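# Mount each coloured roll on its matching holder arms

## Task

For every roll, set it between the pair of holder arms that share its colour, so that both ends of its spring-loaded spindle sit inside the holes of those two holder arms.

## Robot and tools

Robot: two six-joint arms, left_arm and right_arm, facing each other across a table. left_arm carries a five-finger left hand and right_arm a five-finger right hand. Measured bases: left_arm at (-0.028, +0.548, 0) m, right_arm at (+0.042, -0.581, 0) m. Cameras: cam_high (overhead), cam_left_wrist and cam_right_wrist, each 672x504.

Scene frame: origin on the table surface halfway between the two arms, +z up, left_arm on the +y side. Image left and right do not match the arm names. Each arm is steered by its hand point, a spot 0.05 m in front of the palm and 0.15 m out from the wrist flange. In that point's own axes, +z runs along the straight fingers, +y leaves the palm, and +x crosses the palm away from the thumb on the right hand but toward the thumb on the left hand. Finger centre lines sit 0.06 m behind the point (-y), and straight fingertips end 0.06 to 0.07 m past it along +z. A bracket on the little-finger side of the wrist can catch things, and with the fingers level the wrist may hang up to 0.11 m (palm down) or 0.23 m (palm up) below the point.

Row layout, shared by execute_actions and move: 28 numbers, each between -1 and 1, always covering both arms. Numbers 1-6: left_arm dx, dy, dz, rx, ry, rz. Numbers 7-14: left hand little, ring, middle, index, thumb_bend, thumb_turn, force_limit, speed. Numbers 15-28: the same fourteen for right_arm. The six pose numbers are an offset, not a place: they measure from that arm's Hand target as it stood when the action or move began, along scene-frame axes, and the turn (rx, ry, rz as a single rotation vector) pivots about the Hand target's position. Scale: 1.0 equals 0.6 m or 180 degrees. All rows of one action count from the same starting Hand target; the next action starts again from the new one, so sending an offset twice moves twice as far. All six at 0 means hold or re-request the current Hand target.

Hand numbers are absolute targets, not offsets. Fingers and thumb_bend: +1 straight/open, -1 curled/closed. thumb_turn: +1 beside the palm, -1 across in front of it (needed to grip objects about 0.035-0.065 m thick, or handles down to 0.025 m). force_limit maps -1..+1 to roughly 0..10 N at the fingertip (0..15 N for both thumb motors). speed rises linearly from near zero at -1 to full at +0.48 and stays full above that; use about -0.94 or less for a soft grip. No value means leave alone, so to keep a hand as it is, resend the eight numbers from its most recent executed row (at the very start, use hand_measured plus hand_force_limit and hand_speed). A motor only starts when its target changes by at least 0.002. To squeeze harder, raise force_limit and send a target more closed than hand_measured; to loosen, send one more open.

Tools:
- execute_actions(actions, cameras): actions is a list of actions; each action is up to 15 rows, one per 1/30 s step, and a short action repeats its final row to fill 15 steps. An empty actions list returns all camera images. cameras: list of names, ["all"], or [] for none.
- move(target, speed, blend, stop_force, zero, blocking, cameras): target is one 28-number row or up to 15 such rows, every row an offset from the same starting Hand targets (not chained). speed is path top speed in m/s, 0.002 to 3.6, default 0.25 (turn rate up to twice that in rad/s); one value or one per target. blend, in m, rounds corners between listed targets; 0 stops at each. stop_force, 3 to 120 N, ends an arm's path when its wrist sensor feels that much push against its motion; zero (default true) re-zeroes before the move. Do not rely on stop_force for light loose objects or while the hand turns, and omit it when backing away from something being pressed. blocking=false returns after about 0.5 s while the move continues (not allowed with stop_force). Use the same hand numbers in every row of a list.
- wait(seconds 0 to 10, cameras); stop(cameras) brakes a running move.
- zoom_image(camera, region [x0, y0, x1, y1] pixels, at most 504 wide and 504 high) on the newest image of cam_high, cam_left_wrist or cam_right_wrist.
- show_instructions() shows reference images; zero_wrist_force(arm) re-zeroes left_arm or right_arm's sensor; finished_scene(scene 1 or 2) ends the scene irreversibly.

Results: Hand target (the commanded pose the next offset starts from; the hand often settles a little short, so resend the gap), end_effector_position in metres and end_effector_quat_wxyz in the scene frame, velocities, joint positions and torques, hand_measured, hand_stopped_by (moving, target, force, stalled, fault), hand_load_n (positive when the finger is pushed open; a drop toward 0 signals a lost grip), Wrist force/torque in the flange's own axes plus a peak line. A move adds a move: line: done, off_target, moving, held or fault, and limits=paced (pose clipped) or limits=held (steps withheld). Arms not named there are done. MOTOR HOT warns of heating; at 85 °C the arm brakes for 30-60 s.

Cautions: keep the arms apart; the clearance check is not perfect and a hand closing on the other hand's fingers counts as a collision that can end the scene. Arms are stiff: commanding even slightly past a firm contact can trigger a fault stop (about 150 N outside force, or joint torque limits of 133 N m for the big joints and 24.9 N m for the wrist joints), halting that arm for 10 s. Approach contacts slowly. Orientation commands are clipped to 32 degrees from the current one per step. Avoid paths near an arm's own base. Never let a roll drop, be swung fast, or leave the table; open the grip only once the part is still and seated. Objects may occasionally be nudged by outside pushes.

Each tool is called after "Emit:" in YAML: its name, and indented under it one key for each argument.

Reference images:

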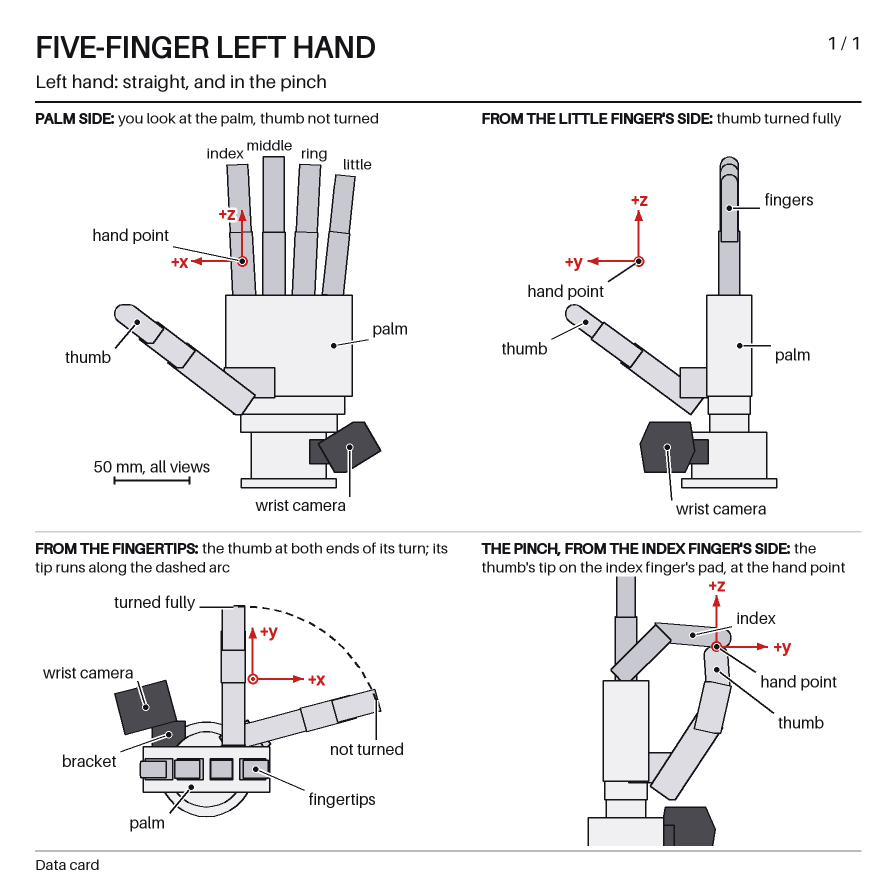

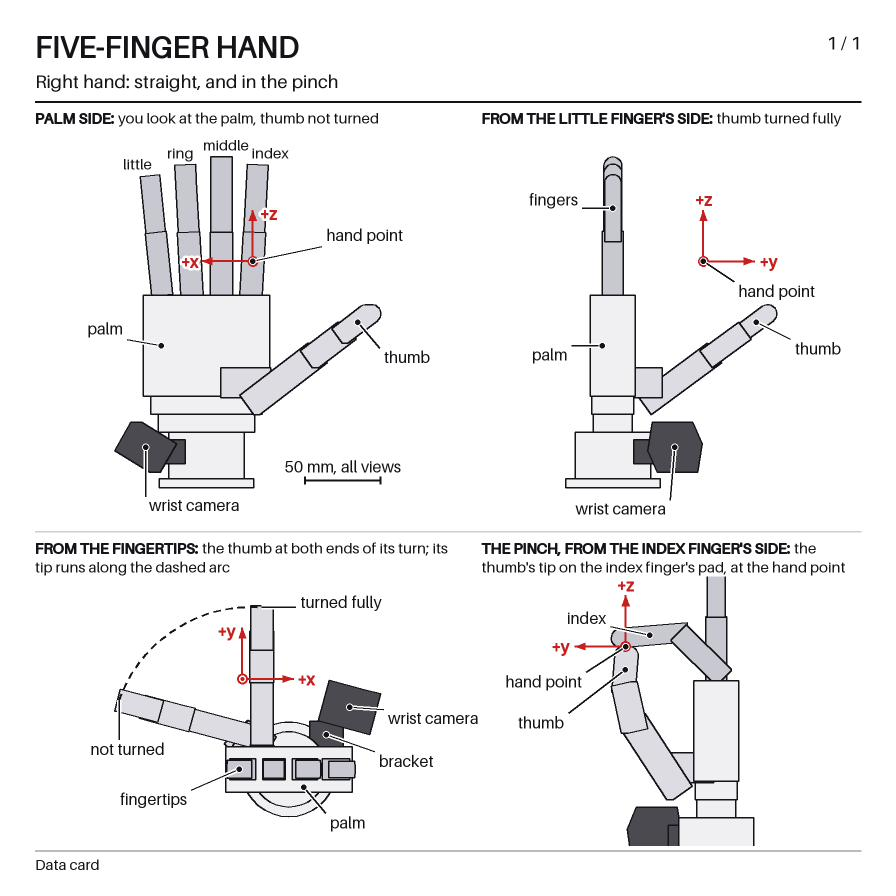

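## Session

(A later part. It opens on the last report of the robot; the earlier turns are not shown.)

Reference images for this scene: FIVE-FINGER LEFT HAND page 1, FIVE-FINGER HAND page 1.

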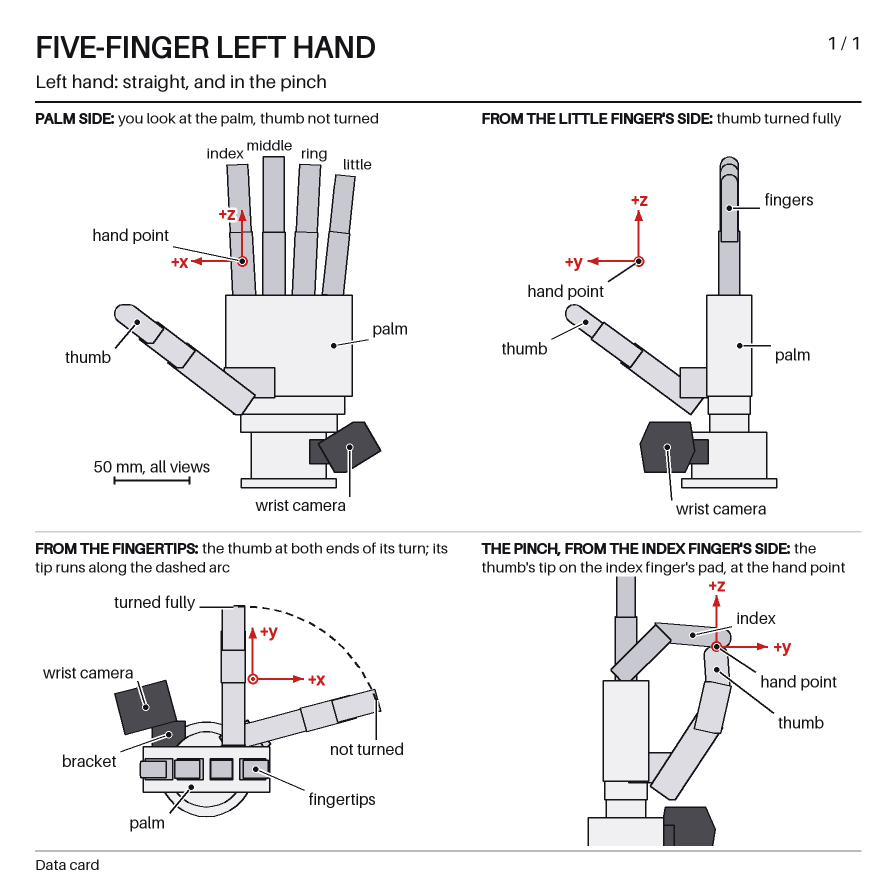

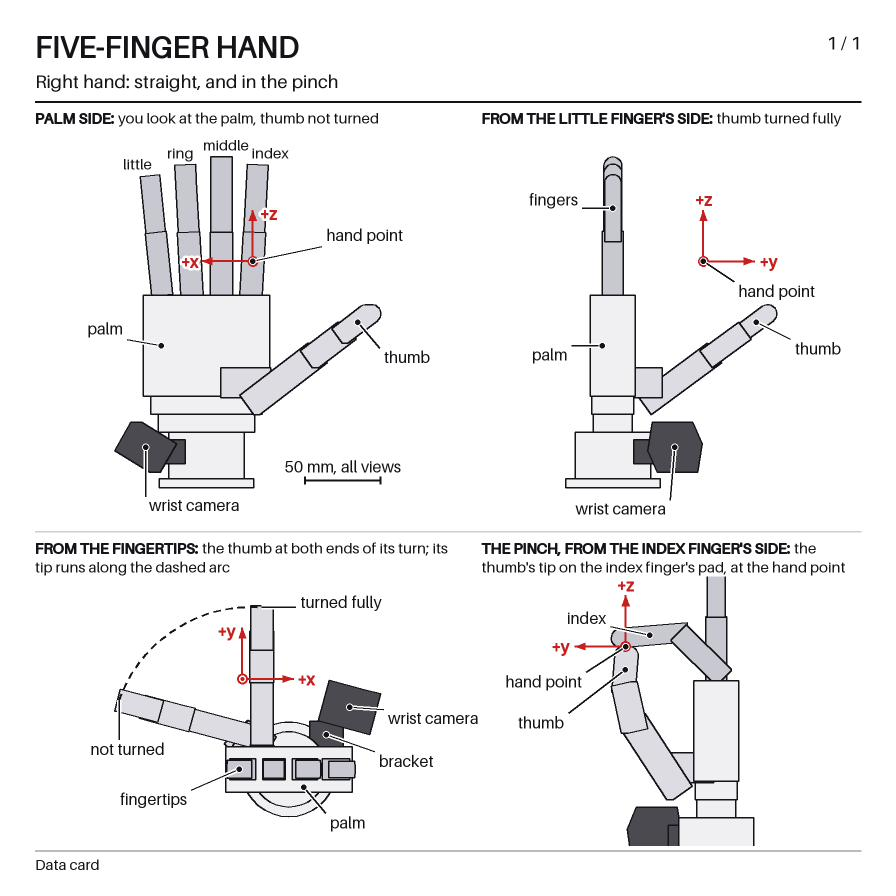

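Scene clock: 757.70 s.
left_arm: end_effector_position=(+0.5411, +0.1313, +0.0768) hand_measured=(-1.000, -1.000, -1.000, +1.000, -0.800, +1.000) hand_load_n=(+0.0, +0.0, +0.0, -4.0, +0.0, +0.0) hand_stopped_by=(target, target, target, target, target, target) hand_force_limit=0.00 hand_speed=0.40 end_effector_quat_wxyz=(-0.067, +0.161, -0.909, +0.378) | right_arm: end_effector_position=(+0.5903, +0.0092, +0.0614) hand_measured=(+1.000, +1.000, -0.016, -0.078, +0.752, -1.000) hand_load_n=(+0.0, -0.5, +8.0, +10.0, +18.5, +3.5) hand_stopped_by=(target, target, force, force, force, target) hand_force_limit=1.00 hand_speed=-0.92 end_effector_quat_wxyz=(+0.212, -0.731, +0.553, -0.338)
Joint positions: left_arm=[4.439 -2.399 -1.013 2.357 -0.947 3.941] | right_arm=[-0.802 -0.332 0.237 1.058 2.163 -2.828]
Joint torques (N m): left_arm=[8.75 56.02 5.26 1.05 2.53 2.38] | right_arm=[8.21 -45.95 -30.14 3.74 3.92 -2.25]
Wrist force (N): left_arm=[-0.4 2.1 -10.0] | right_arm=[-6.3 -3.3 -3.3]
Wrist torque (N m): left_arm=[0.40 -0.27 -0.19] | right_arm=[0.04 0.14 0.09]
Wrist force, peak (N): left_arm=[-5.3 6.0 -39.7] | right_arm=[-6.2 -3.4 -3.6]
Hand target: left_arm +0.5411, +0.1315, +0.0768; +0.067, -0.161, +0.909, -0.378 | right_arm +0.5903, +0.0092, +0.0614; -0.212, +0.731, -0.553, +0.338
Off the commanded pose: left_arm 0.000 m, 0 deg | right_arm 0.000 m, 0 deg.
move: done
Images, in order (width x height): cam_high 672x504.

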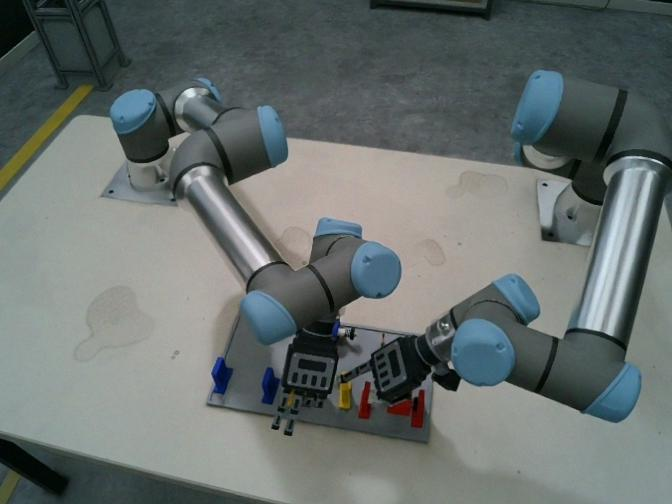

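Emit:
wait:
  seconds: 0.05
  cameras: ["cam_right_wrist", "cam_high"]

Emit:
zoom_image:
  camera: "cam_right_wrist"
  region: [220, 200, 340, 300]

Emit:
zoom_image:
  camera: "cam_right_wrist"
  region: [400, 0, 540, 110]

Scene clock: 758.63 s.
left_arm: end_effector_position=(+0.5411, +0.1315, +0.0768) hand_measured=(-1.000, -1.000, -1.000, +1.000, -0.800, +1.000) hand_load_n=(+0.0, +0.0, +0.0, -4.5, +0.0, +0.0) hand_stopped_by=(target, target, target, target, target, target) hand_force_limit=0.00 hand_speed=0.40 end_effector_quat_wxyz=(-0.067, +0.161, -0.909, +0.378) | right_arm: end_effector_position=(+0.5903, +0.0092, +0.0614) hand_measured=(+1.000, +1.000, -0.016, -0.078, +0.752, -1.000) hand_load_n=(-0.5, +0.0, +8.0, +9.5, +18.5, +3.5) hand_stopped_by=(target, target, force, force, force, target) hand_force_limit=1.00 hand_speed=-0.92 end_effector_quat_wxyz=(+0.212, -0.731, +0.553, -0.338)
Joint positions: left_arm=[4.44 -2.399 -1.013 2.357 -0.947 3.941] | right_arm=[-0.802 -0.332 0.237 1.058 2.163 -2.828]
Joint torques (N m): left_arm=[7.18 56.33 5.98 1.04 2.64 2.55] | right_arm=[5.41 -44.82 -28.61 4.02 3.89 -1.88]
Wrist force (N): left_arm=[-0.4 2.5 -9.9] | right_arm=[-6.1 -3.0 -3.3]
Wrist torque (N m): left_arm=[0.38 -0.26 -0.20] | right_arm=[0.11 0.12 0.12]
Wrist force, peak (N): left_arm=[-0.3 2.2 -10.1] | right_arm=[-6.2 -3.3 -3.6]
Hand target: left_arm +0.5411, +0.1315, +0.0768; +0.067, -0.161, +0.909, -0.378 | right_arm +0.5903, +0.0092, +0.0614; -0.212, +0.731, -0.553, +0.338
Off the commanded pose: left_arm 0.000 m, 0 deg | right_arm 0.000 m, 0 deg.
wait: 0.07 s; at rest from the start
Images, in order (width x height): cam_high 672x504, cam_right_wrist 672x504.

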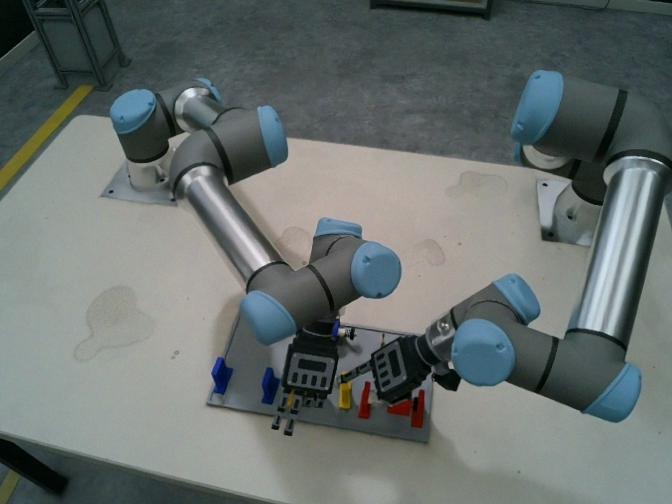

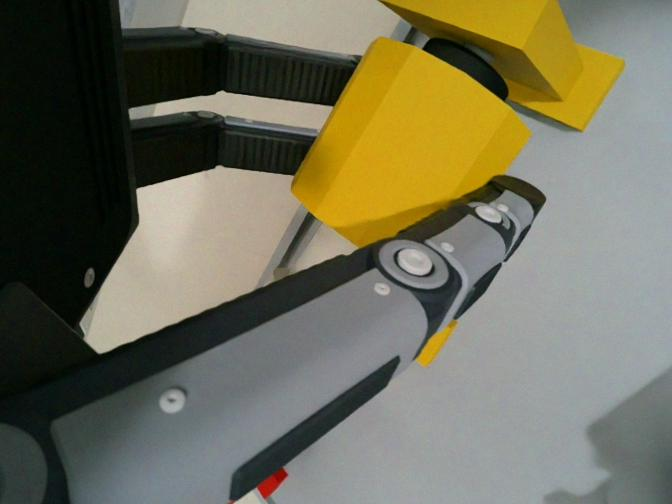

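Scaled by 4.200 from the camera's 672x504 image, which has a finer 960x720 frame.

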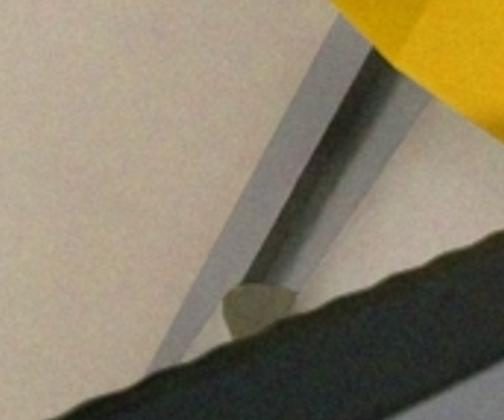

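Scaled by 3.600 from the camera's 672x504 image, which has a finer 960x720 frame.

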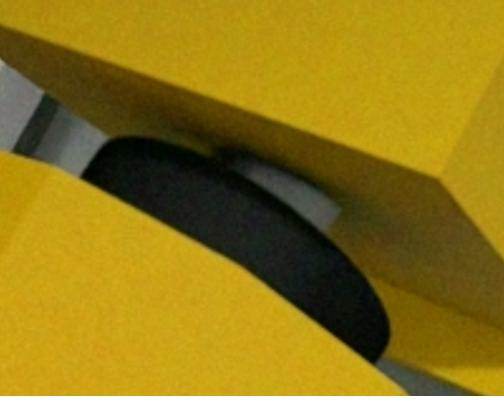

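Emit:
move:
  target: [0,0.0020,0.0003,0,0,0,-1,-1,-1,1,-0.8,1,0,0.4,0,0,0,0,0,0,1,1,-0.65,-0.65,-0.3,-1,1.0,-0.92]
  speed: 0.01
  cameras: []

Emit:
move:
  target: [0,0.0020,0.0003,0,0,0,-1,-1,-1,1,-0.8,1,0,0.4,0,0,0,0,0,0,1,1,-0.65,-0.65,-0.3,-1,1.0,-0.92]
  speed: 0.01
  cameras: ["cam_high"]

Emit:
zoom_image:
  camera: "cam_high"
  region: [332, 368, 356, 392]

Scene clock: 759.67 s.
left_arm: end_effector_position=(+0.5411, +0.1326, +0.0770) hand_measured=(-1.000, -1.000, -1.000, +1.000, -0.800, +1.000) hand_load_n=(+0.0, +0.0, +0.0, -1.0, +0.0, +0.0) hand_stopped_by=(target, target, target, target, target, target) hand_force_limit=0.00 hand_speed=0.40 end_effector_quat_wxyz=(-0.067, +0.161, -0.909, +0.378) | right_arm: end_effector_position=(+0.5903, +0.0092, +0.0614) hand_measured=(+1.000, +1.000, -0.016, -0.078, +0.752, -1.000) hand_load_n=(+0.0, +0.0, +8.5, +10.0, +18.5, +3.0) hand_stopped_by=(target, target, force, force, force, target) hand_force_limit=1.00 hand_speed=-0.92 end_effector_quat_wxyz=(+0.212, -0.731, +0.553, -0.338)
Joint positions: left_arm=[4.441 -2.398 -1.015 2.357 -0.946 3.943] | right_arm=[-0.802 -0.332 0.237 1.058 2.163 -2.828]
Joint torques (N m): left_arm=[11.49 58.92 5.81 -3.17 2.17 2.51] | right_arm=[2.72 -45.02 -27.54 3.72 3.95 -2.06]
Wrist force (N): left_arm=[0.9 -0.3 -1.9] | right_arm=[-5.8 -2.8 -2.9]
Wrist torque (N m): left_arm=[-0.01 -0.21 -0.12] | right_arm=[0.08 0.06 0.14]
Wrist force, peak (N): left_arm=[-0.5 2.3 -10.0] | right_arm=[-6.1 -3.4 -3.4]
Hand target: left_arm +0.5411, +0.1327, +0.0770; +0.067, -0.161, +0.909, -0.378 | right_arm +0.5903, +0.0092, +0.0614; -0.212, +0.731, -0.553, +0.338
Off the commanded pose: left_arm 0.000 m, 0 deg | right_arm 0.000 m, 0 deg.
move: done
No camera images: "cameras" was empty.

Scene clock: 760.37 s.
left_arm: end_effector_position=(+0.5411, +0.1338, +0.0772) hand_measured=(-1.000, -1.000, -1.000, +1.000, -0.800, +1.000) hand_load_n=(+0.0, +0.0, +0.0, +0.0, +0.0, +0.0) hand_stopped_by=(target, target, target, target, target, target) hand_force_limit=0.00 hand_speed=0.40 end_effector_quat_wxyz=(-0.067, +0.161, -0.909, +0.378) | right_arm: end_effector_position=(+0.5903, +0.0092, +0.0614) hand_measured=(+1.000, +1.000, -0.016, -0.078, +0.752, -1.000) hand_load_n=(+0.0, +0.0, +8.5, +9.5, +18.5, +3.0) hand_stopped_by=(target, target, force, force, force, target) hand_force_limit=1.00 hand_speed=-0.92 end_effector_quat_wxyz=(+0.212, -0.731, +0.553, -0.338)
Joint positions: left_arm=[4.443 -2.396 -1.017 2.357 -0.945 3.945] | right_arm=[-0.802 -0.332 0.237 1.058 2.163 -2.828]
Joint torques (N m): left_arm=[11.61 59.31 5.98 -3.58 1.9 2.54] | right_arm=[0.61 -46.15 -25.97 3.82 3.91 -1.89]
Wrist force (N): left_arm=[0.6 -1.2 -1.2] | right_arm=[-5.9 -3.1 -3.1]
Wrist torque (N m): left_arm=[-0.06 -0.21 -0.13] | right_arm=[0.07 0.09 0.12]
Wrist force, peak (N): left_arm=[0.8 -0.6 -2.0] | right_arm=[-5.9 -3.3 -3.4]
Hand target: left_arm +0.5411, +0.1339, +0.0772; +0.067, -0.161, +0.909, -0.378 | right_arm +0.5903, +0.0092, +0.0614; -0.212, +0.731, -0.553, +0.338
Off the commanded pose: left_arm 0.000 m, 0 deg | right_arm 0.000 m, 0 deg.
move: done
Images, in order (width x height): cam_high 672x504.

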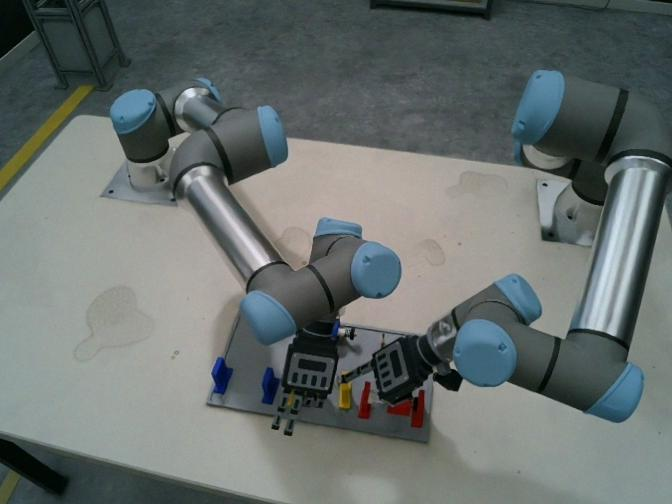

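Scaled by 21.000 from the camera's 672x504 image, which has a finer 960x720 frame.

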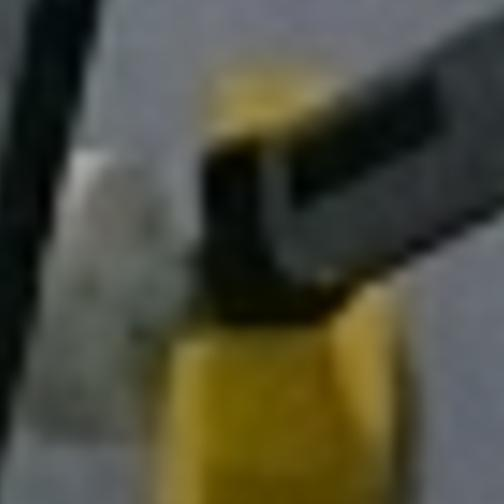

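Emit:
move:
  target:
    - [0,0.0120,0.003,0,0,0,-1,-1,-1,1,-0.8,1,0,0.4,0,0,0,0,0,0,1,1,-0.65,-0.65,-0.3,-1,1.0,-0.92]
    - [-0.004,0.025,0.05,0,0,0,-1,-1,-1,1,-0.8,1,0,0.4,0,0,0,0,0,0,1,1,-0.65,-0.65,-0.3,-1,1.0,-0.92]
  speed: 0.05
  cameras: ["cam_high"]

Emit:
zoom_image:
  camera: "cam_high"
  region: [320, 355, 370, 405]

Scene clock: 762.50 s.
left_arm: end_effector_position=(+0.5387, +0.1488, +0.1070) hand_measured=(-1.000, -1.000, -1.000, +1.000, -0.800, +1.000) hand_load_n=(+0.0, +0.0, +0.0, +0.0, +0.0, +0.0) hand_stopped_by=(target, target, target, target, target, target) hand_force_limit=0.00 hand_speed=0.40 end_effector_quat_wxyz=(-0.067, +0.161, -0.909, +0.378) | right_arm: end_effector_position=(+0.5903, +0.0092, +0.0614) hand_measured=(+1.000, +1.000, -0.016, -0.078, +0.752, -1.000) hand_load_n=(+0.0, -0.5, +8.0, +10.0, +18.5, +3.0) hand_stopped_by=(target, target, force, force, force, target) hand_force_limit=1.00 hand_speed=-0.92 end_effector_quat_wxyz=(+0.212, -0.731, +0.553, -0.338)
Joint positions: left_arm=[4.467 -2.354 -1.017 2.3 -0.934 3.97] | right_arm=[-0.802 -0.332 0.237 1.058 2.163 -2.828]
Joint torques (N m): left_arm=[13.12 57.51 33.28 -3.36 2.01 2.57] | right_arm=[-3.46 -46.68 -22.75 3.88 3.79 -1.93]
Wrist force (N): left_arm=[0.4 -1.1 -1.2] | right_arm=[-5.7 -3.0 -2.9]
Wrist torque (N m): left_arm=[-0.06 -0.22 -0.13] | right_arm=[0.07 0.05 0.13]
Wrist force, peak (N): left_arm=[0.7 -1.3 -1.4] | right_arm=[-5.9 -3.1 -3.5]
Hand target: left_arm +0.5387, +0.1489, +0.1072; +0.067, -0.161, +0.909, -0.378 | right_arm +0.5903, +0.0092, +0.0614; -0.212, +0.731, -0.553, +0.338
Off the commanded pose: left_arm 0.000 m, 0 deg | right_arm 0.000 m, 0 deg.
move: done
Images, in order (width x height): cam_high 672x504.

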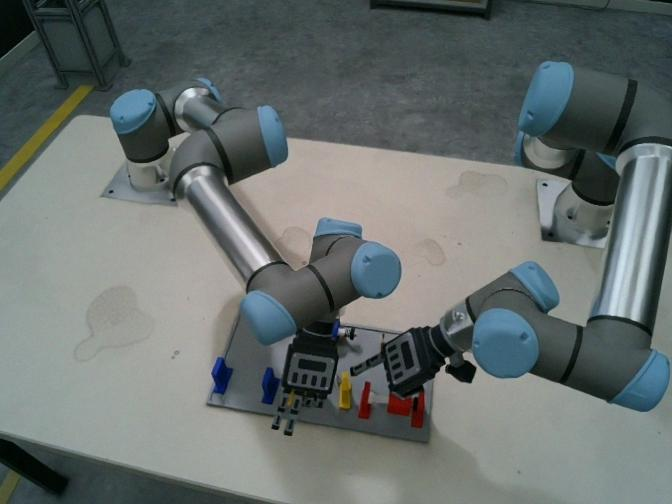

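Scaled by 10.080 from the camera's 672x504 image, which has a finer 960x720 frame.

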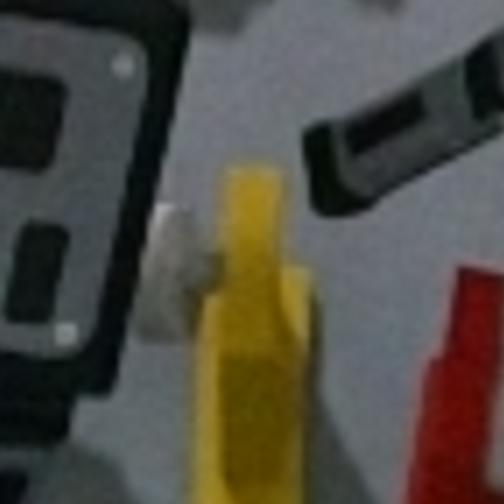

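Emit:
move:
  target: [0,0,0,0,0,0,-1,-1,-1,1,-0.8,1,0,0.4,0,0.0017,0.0013,0,0,0,1,1,-0.65,-0.65,-0.3,-1,1.0,-0.92]
  speed: 0.01
  cameras: ["cam_high"]

Emit:
zoom_image:
  camera: "cam_high"
  region: [320, 355, 370, 405]

Scene clock: 763.60 s.
left_arm: end_effector_position=(+0.5387, +0.1489, +0.1072) hand_measured=(-1.000, -1.000, -1.000, +1.000, -0.800, +1.000) hand_load_n=(+0.0, +0.0, +0.0, +0.0, +0.0, +0.0) hand_stopped_by=(target, target, target, target, target, target) hand_force_limit=0.00 hand_speed=0.40 end_effector_quat_wxyz=(-0.067, +0.161, -0.909, +0.378) | right_arm: end_effector_position=(+0.5903, +0.0102, +0.0622) hand_measured=(+1.000, +1.000, -0.016, -0.078, +0.752, -1.000) hand_load_n=(-0.5, -0.5, +10.0, +10.0, +18.5, +1.0) hand_stopped_by=(target, target, force, force, force, target) hand_force_limit=1.00 hand_speed=-0.92 end_effector_quat_wxyz=(+0.212, -0.731, +0.553, -0.338)
Joint positions: left_arm=[4.467 -2.354 -1.017 2.3 -0.934 3.97] | right_arm=[-0.801 -0.322 0.216 1.071 2.163 -2.827]
Joint torques (N m): left_arm=[12.33 57.92 33.04 -3.54 2 2.51] | right_arm=[13.1 -49.34 -34.82 3.01 3.06 1.31]
Wrist force (N): left_arm=[0.2 -1.0 -1.2] | right_arm=[-0.9 4.4 2.5]
Wrist torque (N m): left_arm=[-0.04 -0.19 -0.15] | right_arm=[0.45 0.00 0.05]
Wrist force, peak (N): left_arm=[0.5 -1.0 -1.3] | right_arm=[-6.1 -3.3 -3.4]
Hand target: left_arm +0.5387, +0.1489, +0.1072; +0.067, -0.161, +0.909, -0.378 | right_arm +0.5903, +0.0102, +0.0622; -0.212, +0.731, -0.553, +0.338
Off the commanded pose: left_arm 0.000 m, 0 deg | right_arm 0.000 m, 0 deg.
move: done
Images, in order (width x height): cam_high 672x504.

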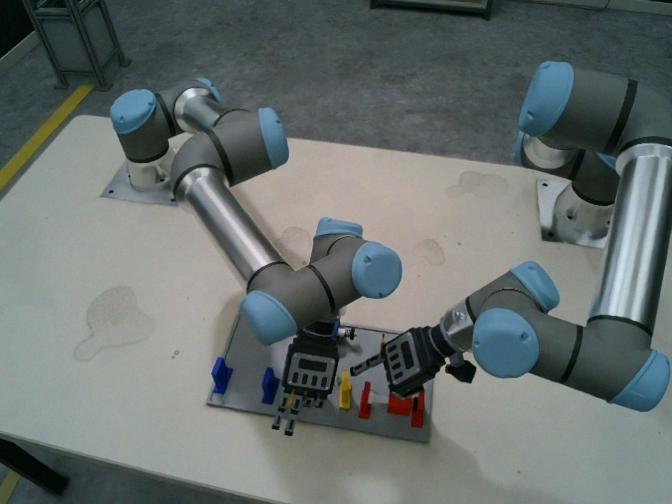

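Scaled by 10.080 from the camera's 672x504 image, which has a finer 960x720 frame.

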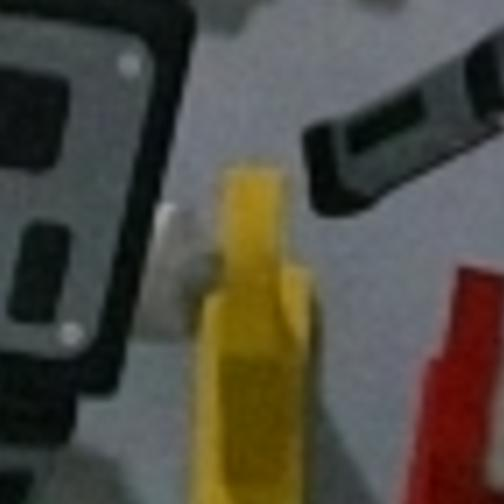

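Emit:
move:
  target: [0,0,0,0,0,0,-1,-1,-1,1,-0.8,1,0,0.4,0,0,-0.0007,0,0,0,1,1,-0.65,-0.65,-0.3,-1,1.0,-0.92]
  speed: 0.01
  cameras: []

Scene clock: 764.43 s.
left_arm: end_effector_position=(+0.5387, +0.1489, +0.1072) hand_measured=(-1.000, -1.000, -1.000, +1.000, -0.800, +1.000) hand_load_n=(+0.0, +0.0, +0.0, +0.0, +0.0, +0.0) hand_stopped_by=(target, target, target, target, target, target) hand_force_limit=0.00 hand_speed=0.40 end_effector_quat_wxyz=(-0.067, +0.161, -0.909, +0.378) | right_arm: end_effector_position=(+0.5903, +0.0102, +0.0617) hand_measured=(+1.000, +1.000, -0.016, -0.078, +0.752, -1.000) hand_load_n=(+0.0, +0.0, +9.0, +10.0, +18.5, +1.0) hand_stopped_by=(target, target, force, force, force, target) hand_force_limit=1.00 hand_speed=-0.92 end_effector_quat_wxyz=(+0.212, -0.731, +0.553, -0.338)
Joint positions: left_arm=[4.467 -2.354 -1.017 2.3 -0.934 3.97] | right_arm=[-0.801 -0.322 0.217 1.07 2.163 -2.827]
Joint torques (N m): left_arm=[11.64 56.76 32.18 -3.51 2.03 2.34] | right_arm=[12.82 -56.24 -6.92 -0.32 2.75 1.28]
Wrist force (N): left_arm=[0.4 -1.3 -1.1] | right_arm=[-0.2 2.3 0.4]
Wrist torque (N m): left_arm=[-0.09 -0.22 -0.12] | right_arm=[0.31 0.02 -0.02]
Wrist force, peak (N): left_arm=[0.4 -1.3 -1.1] | right_arm=[-1.0 4.3 2.4]
Hand target: left_arm +0.5387, +0.1489, +0.1072; +0.067, -0.161, +0.909, -0.378 | right_arm +0.5903, +0.0102, +0.0618; -0.212, +0.731, -0.553, +0.338
Off the commanded pose: left_arm 0.000 m, 0 deg | right_arm 0.000 m, 0 deg.
move: done
No camera images: "cameras" was empty.

Emit:
move:
  target: [0,0,0,0,0,0,-1,-1,-1,1,-0.8,1,0,0.4,0,0,0,0,0,0,1,1,0.2,0.2,0.95,-1,1.0,-0.3]
  speed: 0.05
  cameras: ["cam_high", "cam_right_wrist"]

Emit:
zoom_image:
  camera: "cam_high"
  region: [320, 355, 370, 405]

Scene clock: 765.17 s.
left_arm: end_effector_position=(+0.5387, +0.1489, +0.1072) hand_measured=(-1.000, -1.000, -1.000, +1.000, -0.800, +1.000) hand_load_n=(+0.0, +0.0, +0.0, +0.0, +0.0, +0.0) hand_stopped_by=(target, target, target, target, target, target) hand_force_limit=0.00 hand_speed=0.40 end_effector_quat_wxyz=(-0.067, +0.161, -0.909, +0.378) | right_arm: end_effector_position=(+0.5903, +0.0102, +0.0618) hand_measured=(+1.000, +1.000, +0.200, +0.200, +0.950, -1.000) hand_load_n=(+0.0, +0.0, +0.0, +0.0, +0.0, +0.0) hand_stopped_by=(target, target, target, target, target, target) hand_force_limit=1.00 hand_speed=-0.30 end_effector_quat_wxyz=(+0.212, -0.731, +0.553, -0.338)
Joint positions: left_arm=[4.467 -2.354 -1.017 2.3 -0.934 3.97] | right_arm=[-0.801 -0.322 0.217 1.07 2.163 -2.827]
Joint torques (N m): left_arm=[11.26 57.41 33.07 -3.56 1.81 2.45] | right_arm=[10.4 -64.84 -4.86 -0.31 1.96 1.29]
Wrist force (N): left_arm=[0.3 -0.9 -1.2] | right_arm=[-0.2 1.5 -0.3]
Wrist torque (N m): left_arm=[-0.03 -0.21 -0.14] | right_arm=[0.26 0.05 -0.04]
Wrist force, peak (N): left_arm=[0.3 -1.2 -1.2] | right_arm=[-0.4 2.4 0.6]
Hand target: left_arm +0.5387, +0.1489, +0.1072; +0.067, -0.161, +0.909, -0.378 | right_arm +0.5903, +0.0102, +0.0618; -0.212, +0.731, -0.553, +0.338
Off the commanded pose: left_arm 0.000 m, 0 deg | right_arm 0.000 m, 0 deg.
move: done
Images, in order (width x height): cam_high 672x504, cam_right_wrist 672x504.

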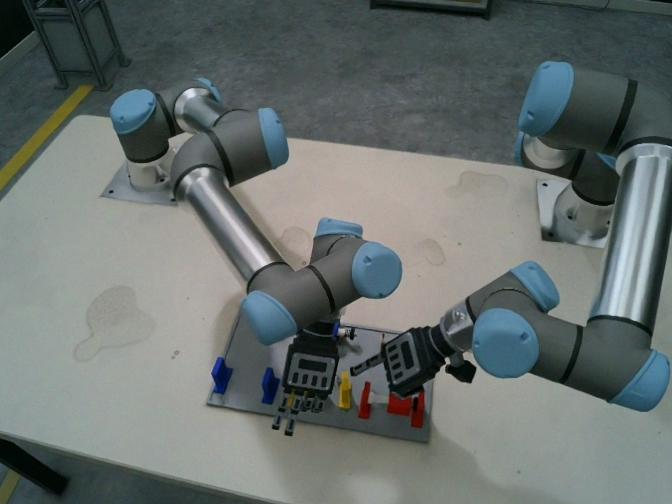

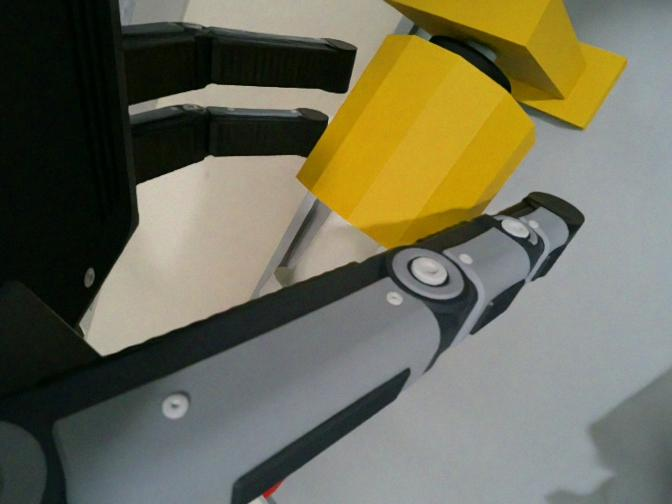

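Scaled by 10.080 from the camera's 672x504 image, which has a finer 960x720 frame.

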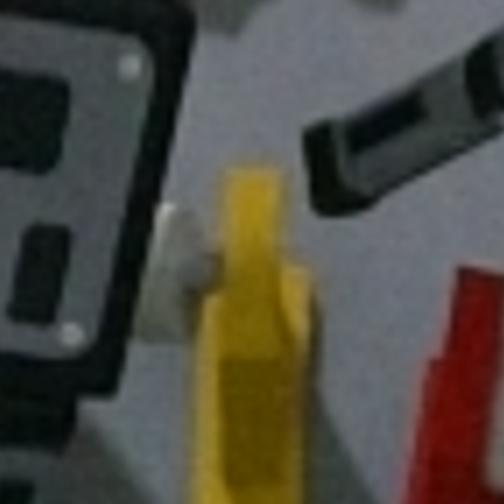

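Emit:
move:
  target:
    - [0,0,0,0,0,0,-1,-1,-1,1,-0.8,1,0,0.4,-0.0667,0,0.0667,0,0,0,1,1,0.2,0.2,0.95,-1,1.0,-0.3]
    - [0,0,0,0,0,0,-1,-1,-1,1,-0.8,1,0,0.4,-0.2,-0.12,0.25,0,0,0,1,1,0.2,0.2,0.95,-1,1.0,-0.3]
  speed: [0.06,0.2]
  cameras: ["cam_high", "cam_right_wrist"]

Emit:
zoom_image:
  camera: "cam_high"
  region: [280, 345, 370, 415]

Scene clock: 768.10 s.
left_arm: end_effector_position=(+0.5387, +0.1489, +0.1072) hand_measured=(-1.000, -1.000, -1.000, +1.000, -0.800, +1.000) hand_load_n=(+0.0, +0.5, +0.0, +0.0, +0.0, +0.0) hand_stopped_by=(target, target, target, target, target, target) hand_force_limit=0.00 hand_speed=0.40 end_effector_quat_wxyz=(-0.067, +0.161, -0.909, +0.378) | right_arm: end_effector_position=(+0.4703, -0.0618, +0.2117) hand_measured=(+1.000, +1.000, +0.200, +0.200, +0.950, -1.000) hand_load_n=(+0.0, +0.0, +0.0, +0.0, +0.0, +0.0) hand_stopped_by=(target, target, target, target, target, target) hand_force_limit=1.00 hand_speed=-0.30 end_effector_quat_wxyz=(+0.212, -0.731, +0.553, -0.338)
Joint positions: left_arm=[4.467 -2.354 -1.017 2.3 -0.934 3.97] | right_arm=[-0.743 -0.865 0.867 0.996 2.195 -2.768]
Joint torques (N m): left_arm=[11.78 57.21 32.99 -3.6 1.95 2.54] | right_arm=[12.69 -51.12 -3.9 -0.27 -1.45 -1.65]
Wrist force (N): left_arm=[0.4 -1.2 -1.1] | right_arm=[-0.3 1.3 0.5]
Wrist torque (N m): left_arm=[-0.07 -0.21 -0.13] | right_arm=[0.18 0.08 0.02]
Wrist force, peak (N): left_arm=[0.4 -1.2 -1.3] | right_arm=[1.9 -4.8 3.1]
Hand target: left_arm +0.5387, +0.1489, +0.1072; +0.067, -0.161, +0.909, -0.378 | right_arm +0.4703, -0.0618, +0.2118; -0.212, +0.731, -0.553, +0.338
Off the commanded pose: left_arm 0.000 m, 0 deg | right_arm 0.000 m, 0 deg.
move: done
Images, in order (width x height): cam_high 672x504, cam_right_wrist 672x504.

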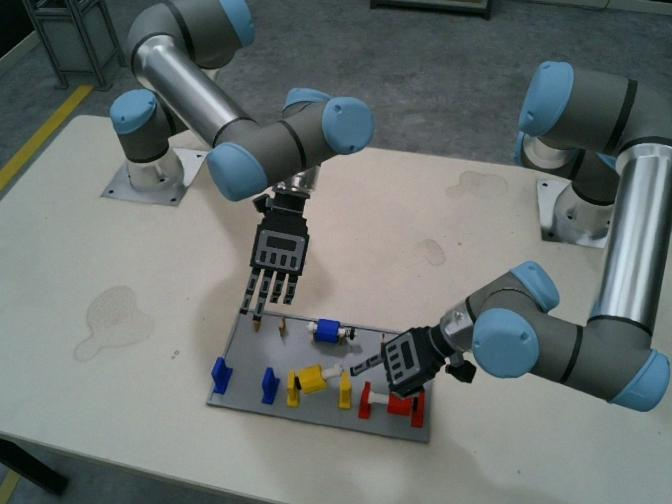

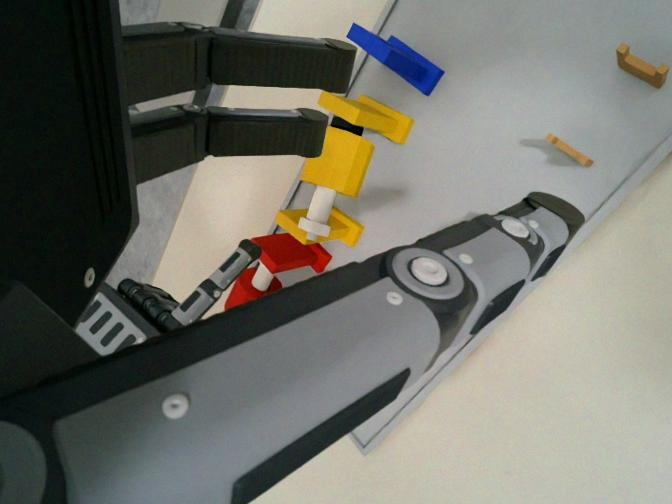

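Scaled by 5.600 from the camera's 672x504 image, which has a finer 960x720 frame.

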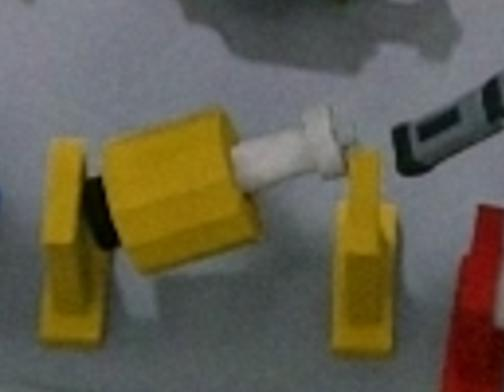

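Emit:
zoom_image:
  camera: "cam_right_wrist"
  region: [260, 80, 420, 260]

Emit:
zoom_image:
  camera: "cam_high"
  region: [315, 355, 365, 405]

Scaled by 2.800 from the camera's 672x504 image, which has a finer 960x720 frame.

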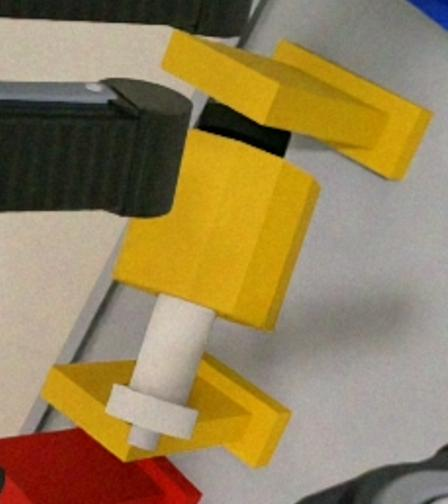

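Scaled by 10.080 from the camera's 672x504 image, which has a finer 960x720 frame.

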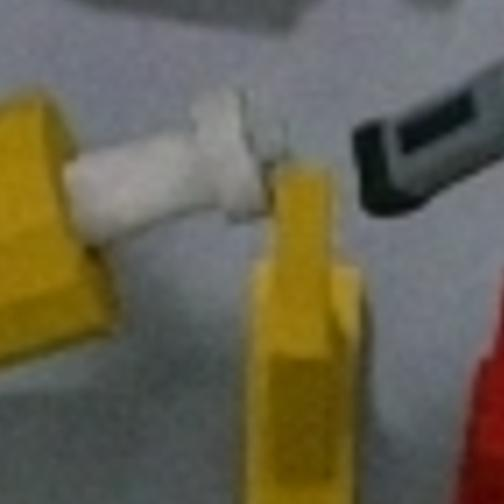

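Emit:
move:
  target: [-0.0333,0.06,0.05,0,0,0.125,-1,-1,-1,1,-0.8,1,0,0.4,-0.0,0,0,0,0,0,1,1,0.2,0.2,0.95,-1,1.0,-0.3]
  speed: 0.15
  cameras: []

Scene clock: 773.10 s.
left_arm: end_effector_position=(+0.5187, +0.1848, +0.1372) hand_measured=(-1.000, -1.000, -1.000, +1.000, -0.800, +1.000) hand_load_n=(+0.0, +0.0, +0.0, +0.0, +0.0, +0.0) hand_stopped_by=(target, target, target, target, target, target) hand_force_limit=0.00 hand_speed=0.40 end_effector_quat_wxyz=(-0.139, +0.335, -0.861, +0.357) end_effector_velocity=(+0.000, +0.000, +0.000) end_effector_angular_velocity=(-0.002, +0.001, +0.006) | right_arm: end_effector_position=(+0.4703, -0.0618, +0.2118) hand_measured=(+1.000, +1.000, +0.200, +0.200, +0.950, -1.000) hand_load_n=(+0.0, +0.0, +0.0, +0.0, +0.0, +0.0) hand_stopped_by=(target, target, target, target, target, target) hand_force_limit=1.00 hand_speed=-0.30 end_effector_quat_wxyz=(+0.212, -0.731, +0.553, -0.338)
Joint positions: left_arm=[4.472 -2.114 -1.303 2.535 -1.154 3.599] | right_arm=[-0.743 -0.865 0.867 0.996 2.195 -2.768]
Joint velocities: left_arm=[0.001 0.001 -0.001 0.002 -0.001 -0.006] | right_arm=[within noise]
Joint torques (N m): left_arm=[-11.27 49.97 7.38 0.77 -1.08 -2.49] | right_arm=[12.64 -51.19 -6.36 -0.1 -1.28 -1.52]
Wrist force (N): left_arm=[0.8 -0.8 -1.0] | right_arm=[-0.5 1.3 0.6]
Wrist torque (N m): left_arm=[-0.04 -0.26 -0.05] | right_arm=[0.17 0.09 0.01]
Wrist force, peak (N): left_arm=[0.6 -1.3 -1.2] | right_arm=[-0.7 1.7 0.6]
Hand target: left_arm +0.5187, +0.1849, +0.1372; +0.139, -0.335, +0.861, -0.357 | right_arm +0.4703, -0.0618, +0.2118; -0.212, +0.731, -0.553, +0.338
Off the commanded pose: left_arm 0.000 m, 0 deg | right_arm 0.000 m, 0 deg.
move: done
No camera images: "cameras" was empty.

Emit:
move:
  target: [-0.043,0.0448,0.0503,-0.0786,0.0346,0.2623,1,1,1,1,1,1,0,0.4,-0.0,0,0,0,0,0,1,1,0.2,0.2,0.95,-1,1.0,-0.3]
  speed: 0.15
  cameras: ["cam_left_wrist","cam_high"]

Emit:
zoom_image:
  camera: "cam_left_wrist"
  region: [220, 200, 420, 350]

Emit:
zoom_image:
  camera: "cam_high"
  region: [280, 345, 370, 415]

Scene clock: 776.80 s.
left_arm: end_effector_position=(+0.4929, +0.2117, +0.1673) hand_measured=(+1.000, +1.000, +1.000, +1.000, +1.000, +1.000) hand_load_n=(+0.0, +0.0, +0.0, +0.0, +0.0, +0.0) hand_stopped_by=(target, target, target, target, target, target) hand_force_limit=0.00 hand_speed=0.40 end_effector_quat_wxyz=(-0.184, +0.683, -0.612, +0.354) | right_arm: end_effector_position=(+0.4703, -0.0618, +0.2118) hand_measured=(+1.000, +1.000, +0.200, +0.200, +0.950, -1.000) hand_load_n=(+0.0, +0.0, +0.0, +0.0, +0.0, +0.0) hand_stopped_by=(target, target, target, target, target, target) hand_force_limit=1.00 hand_speed=-0.30 end_effector_quat_wxyz=(+0.212, -0.731, +0.553, -0.338)
Joint positions: left_arm=[4.411 -1.895 -1.56 2.705 -1.591 2.76] | right_arm=[-0.743 -0.865 0.867 0.996 2.195 -2.768]
Joint torques (N m): left_arm=[-11.79 41.46 7.24 -2.65 -1.39 -2.5] | right_arm=[10.23 -52.57 -7.22 -0.12 -1.68 -1.49]
Wrist force (N): left_arm=[0.7 -0.7 -0.7] | right_arm=[-0.5 1.6 0.4]
Wrist torque (N m): left_arm=[-0.07 -0.19 0.00] | right_arm=[0.22 0.11 0.02]
Wrist force, peak (N): left_arm=[1.2 -0.7 -1.0] | right_arm=[-0.6 1.8 0.4]
Hand target: left_arm +0.4929, +0.2117, +0.1673; -0.184, +0.683, -0.612, +0.354 | right_arm +0.4703, -0.0618, +0.2118; -0.212, +0.731, -0.553, +0.338
Off the commanded pose: left_arm 0.000 m, 0 deg | right_arm 0.000 m, 0 deg.
move: done
Images, in order (width x height): cam_high 672x504, cam_left_wrist 672x504.

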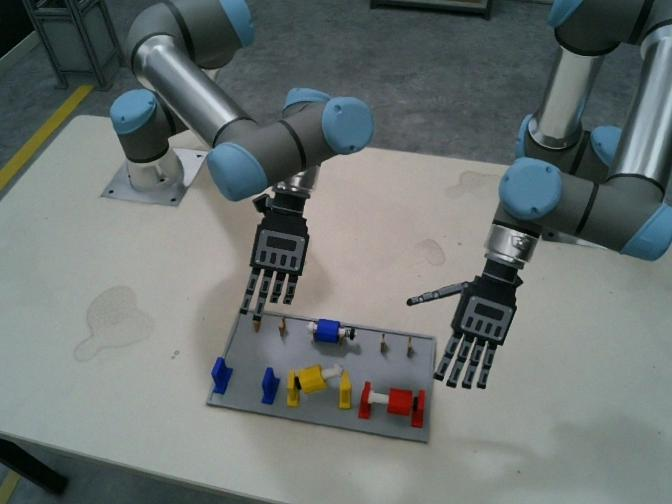

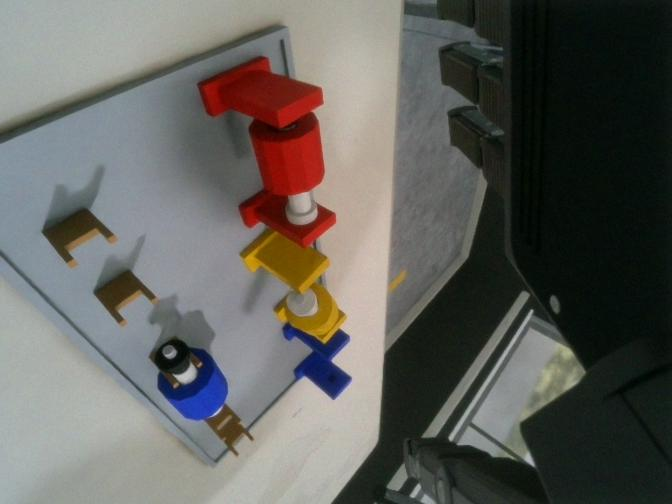

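Scaled by 2.520 from the camera's 672x504 image, which has a finer 960x720 frame.

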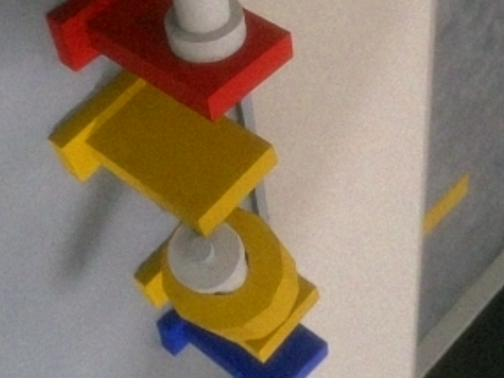

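Scaled by 5.600 from the camera's 672x504 image, which has a finer 960x720 frame.

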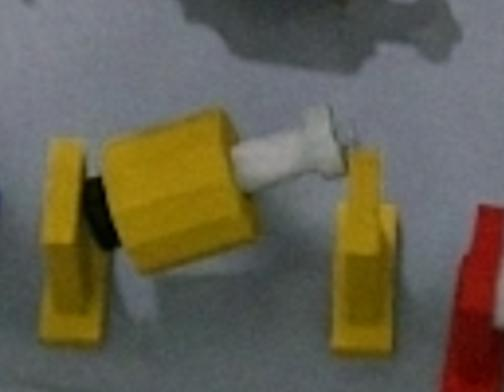

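Emit:
move:
  target:
    - [0,0,0,0,0,0,1,1,1,1,1,1,0,0.4,0.05,0.0963,-0.05,0.0626,0.0129,0.0261,1,1,1,1,0.95,-1,1.0,-0.3]
    - [0,0,0,0,0,0,1,1,1,1,1,1,0,0.4,0.0928,0.103,-0.153,0.0626,0.0129,0.0261,1,1,1,1,0.95,-1,1.0,-0.3]
  speed: [0.15,0.08]
  cameras: ["cam_high","cam_right_wrist"]

Emit:
zoom_image:
  camera: "cam_high"
  region: [280, 345, 370, 415]

Scene clock: 780.83 s.
left_arm: end_effector_position=(+0.4929, +0.2117, +0.1673) hand_measured=(+1.000, +1.000, +1.000, +1.000, +1.000, +1.000) hand_load_n=(+0.0, +0.0, +0.0, +0.0, +0.0, -0.5) hand_stopped_by=(target, target, target, target, target, target) hand_force_limit=0.00 hand_speed=0.40 end_effector_quat_wxyz=(-0.184, +0.683, -0.612, +0.354) | right_arm: end_effector_position=(+0.5259, +0.0000, +0.1201) hand_measured=(+1.000, +1.000, +1.000, +1.000, +0.950, -1.000) hand_load_n=(+0.0, +0.0, +0.0, +0.0, +0.0, +0.0) hand_stopped_by=(target, target, target, target, target, target) hand_force_limit=1.00 hand_speed=-0.30 end_effector_quat_wxyz=(+0.285, -0.736, +0.557, -0.258)
Joint positions: left_arm=[4.411 -1.895 -1.56 2.705 -1.592 2.76] | right_arm=[-0.814 -0.744 0.86 0.754 1.971 -2.796]
Joint torques (N m): left_arm=[-11.54 40.9 7.2 -2.46 -1.4 -2.56] | right_arm=[-9.67 -39.3 -6.52 -1.01 -1.75 -1.8]
Wrist force (N): left_arm=[0.7 -0.6 -0.6] | right_arm=[-0.4 1.7 0.1]
Wrist torque (N m): left_arm=[-0.07 -0.19 0.00] | right_arm=[0.29 0.05 0.06]
Wrist force, peak (N): left_arm=[0.9 -0.6 -0.9] | right_arm=[-0.4 2.0 0.5]
Hand target: left_arm +0.4929, +0.2117, +0.1673; -0.184, +0.683, -0.612, +0.354 | right_arm +0.5260, +0.0000, +0.1200; -0.285, +0.736, -0.557, +0.258
Off the commanded pose: left_arm 0.000 m, 0 deg | right_arm 0.000 m, 0 deg.
move: done
Images, in order (width x height): cam_high 672x504, cam_right_wrist 672x504.

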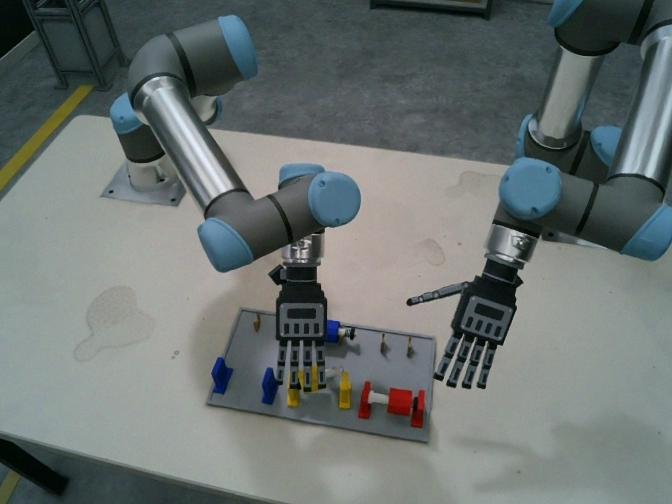

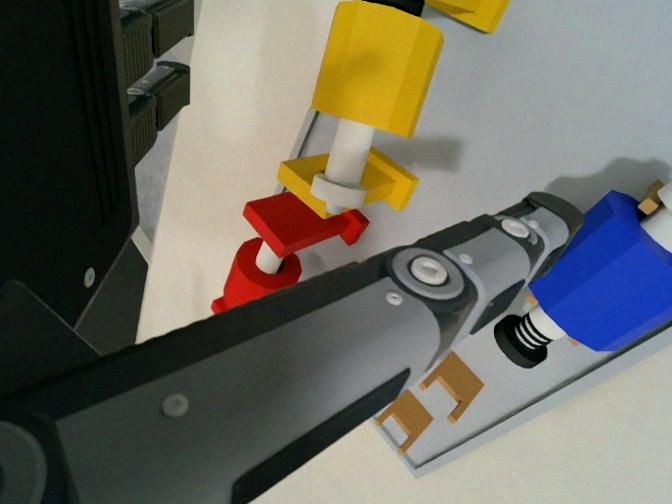

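Scaled by 5.600 from the camera's 672x504 image, which has a finer 960x720 frame.

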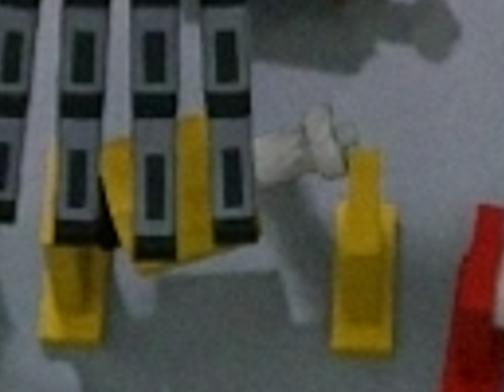

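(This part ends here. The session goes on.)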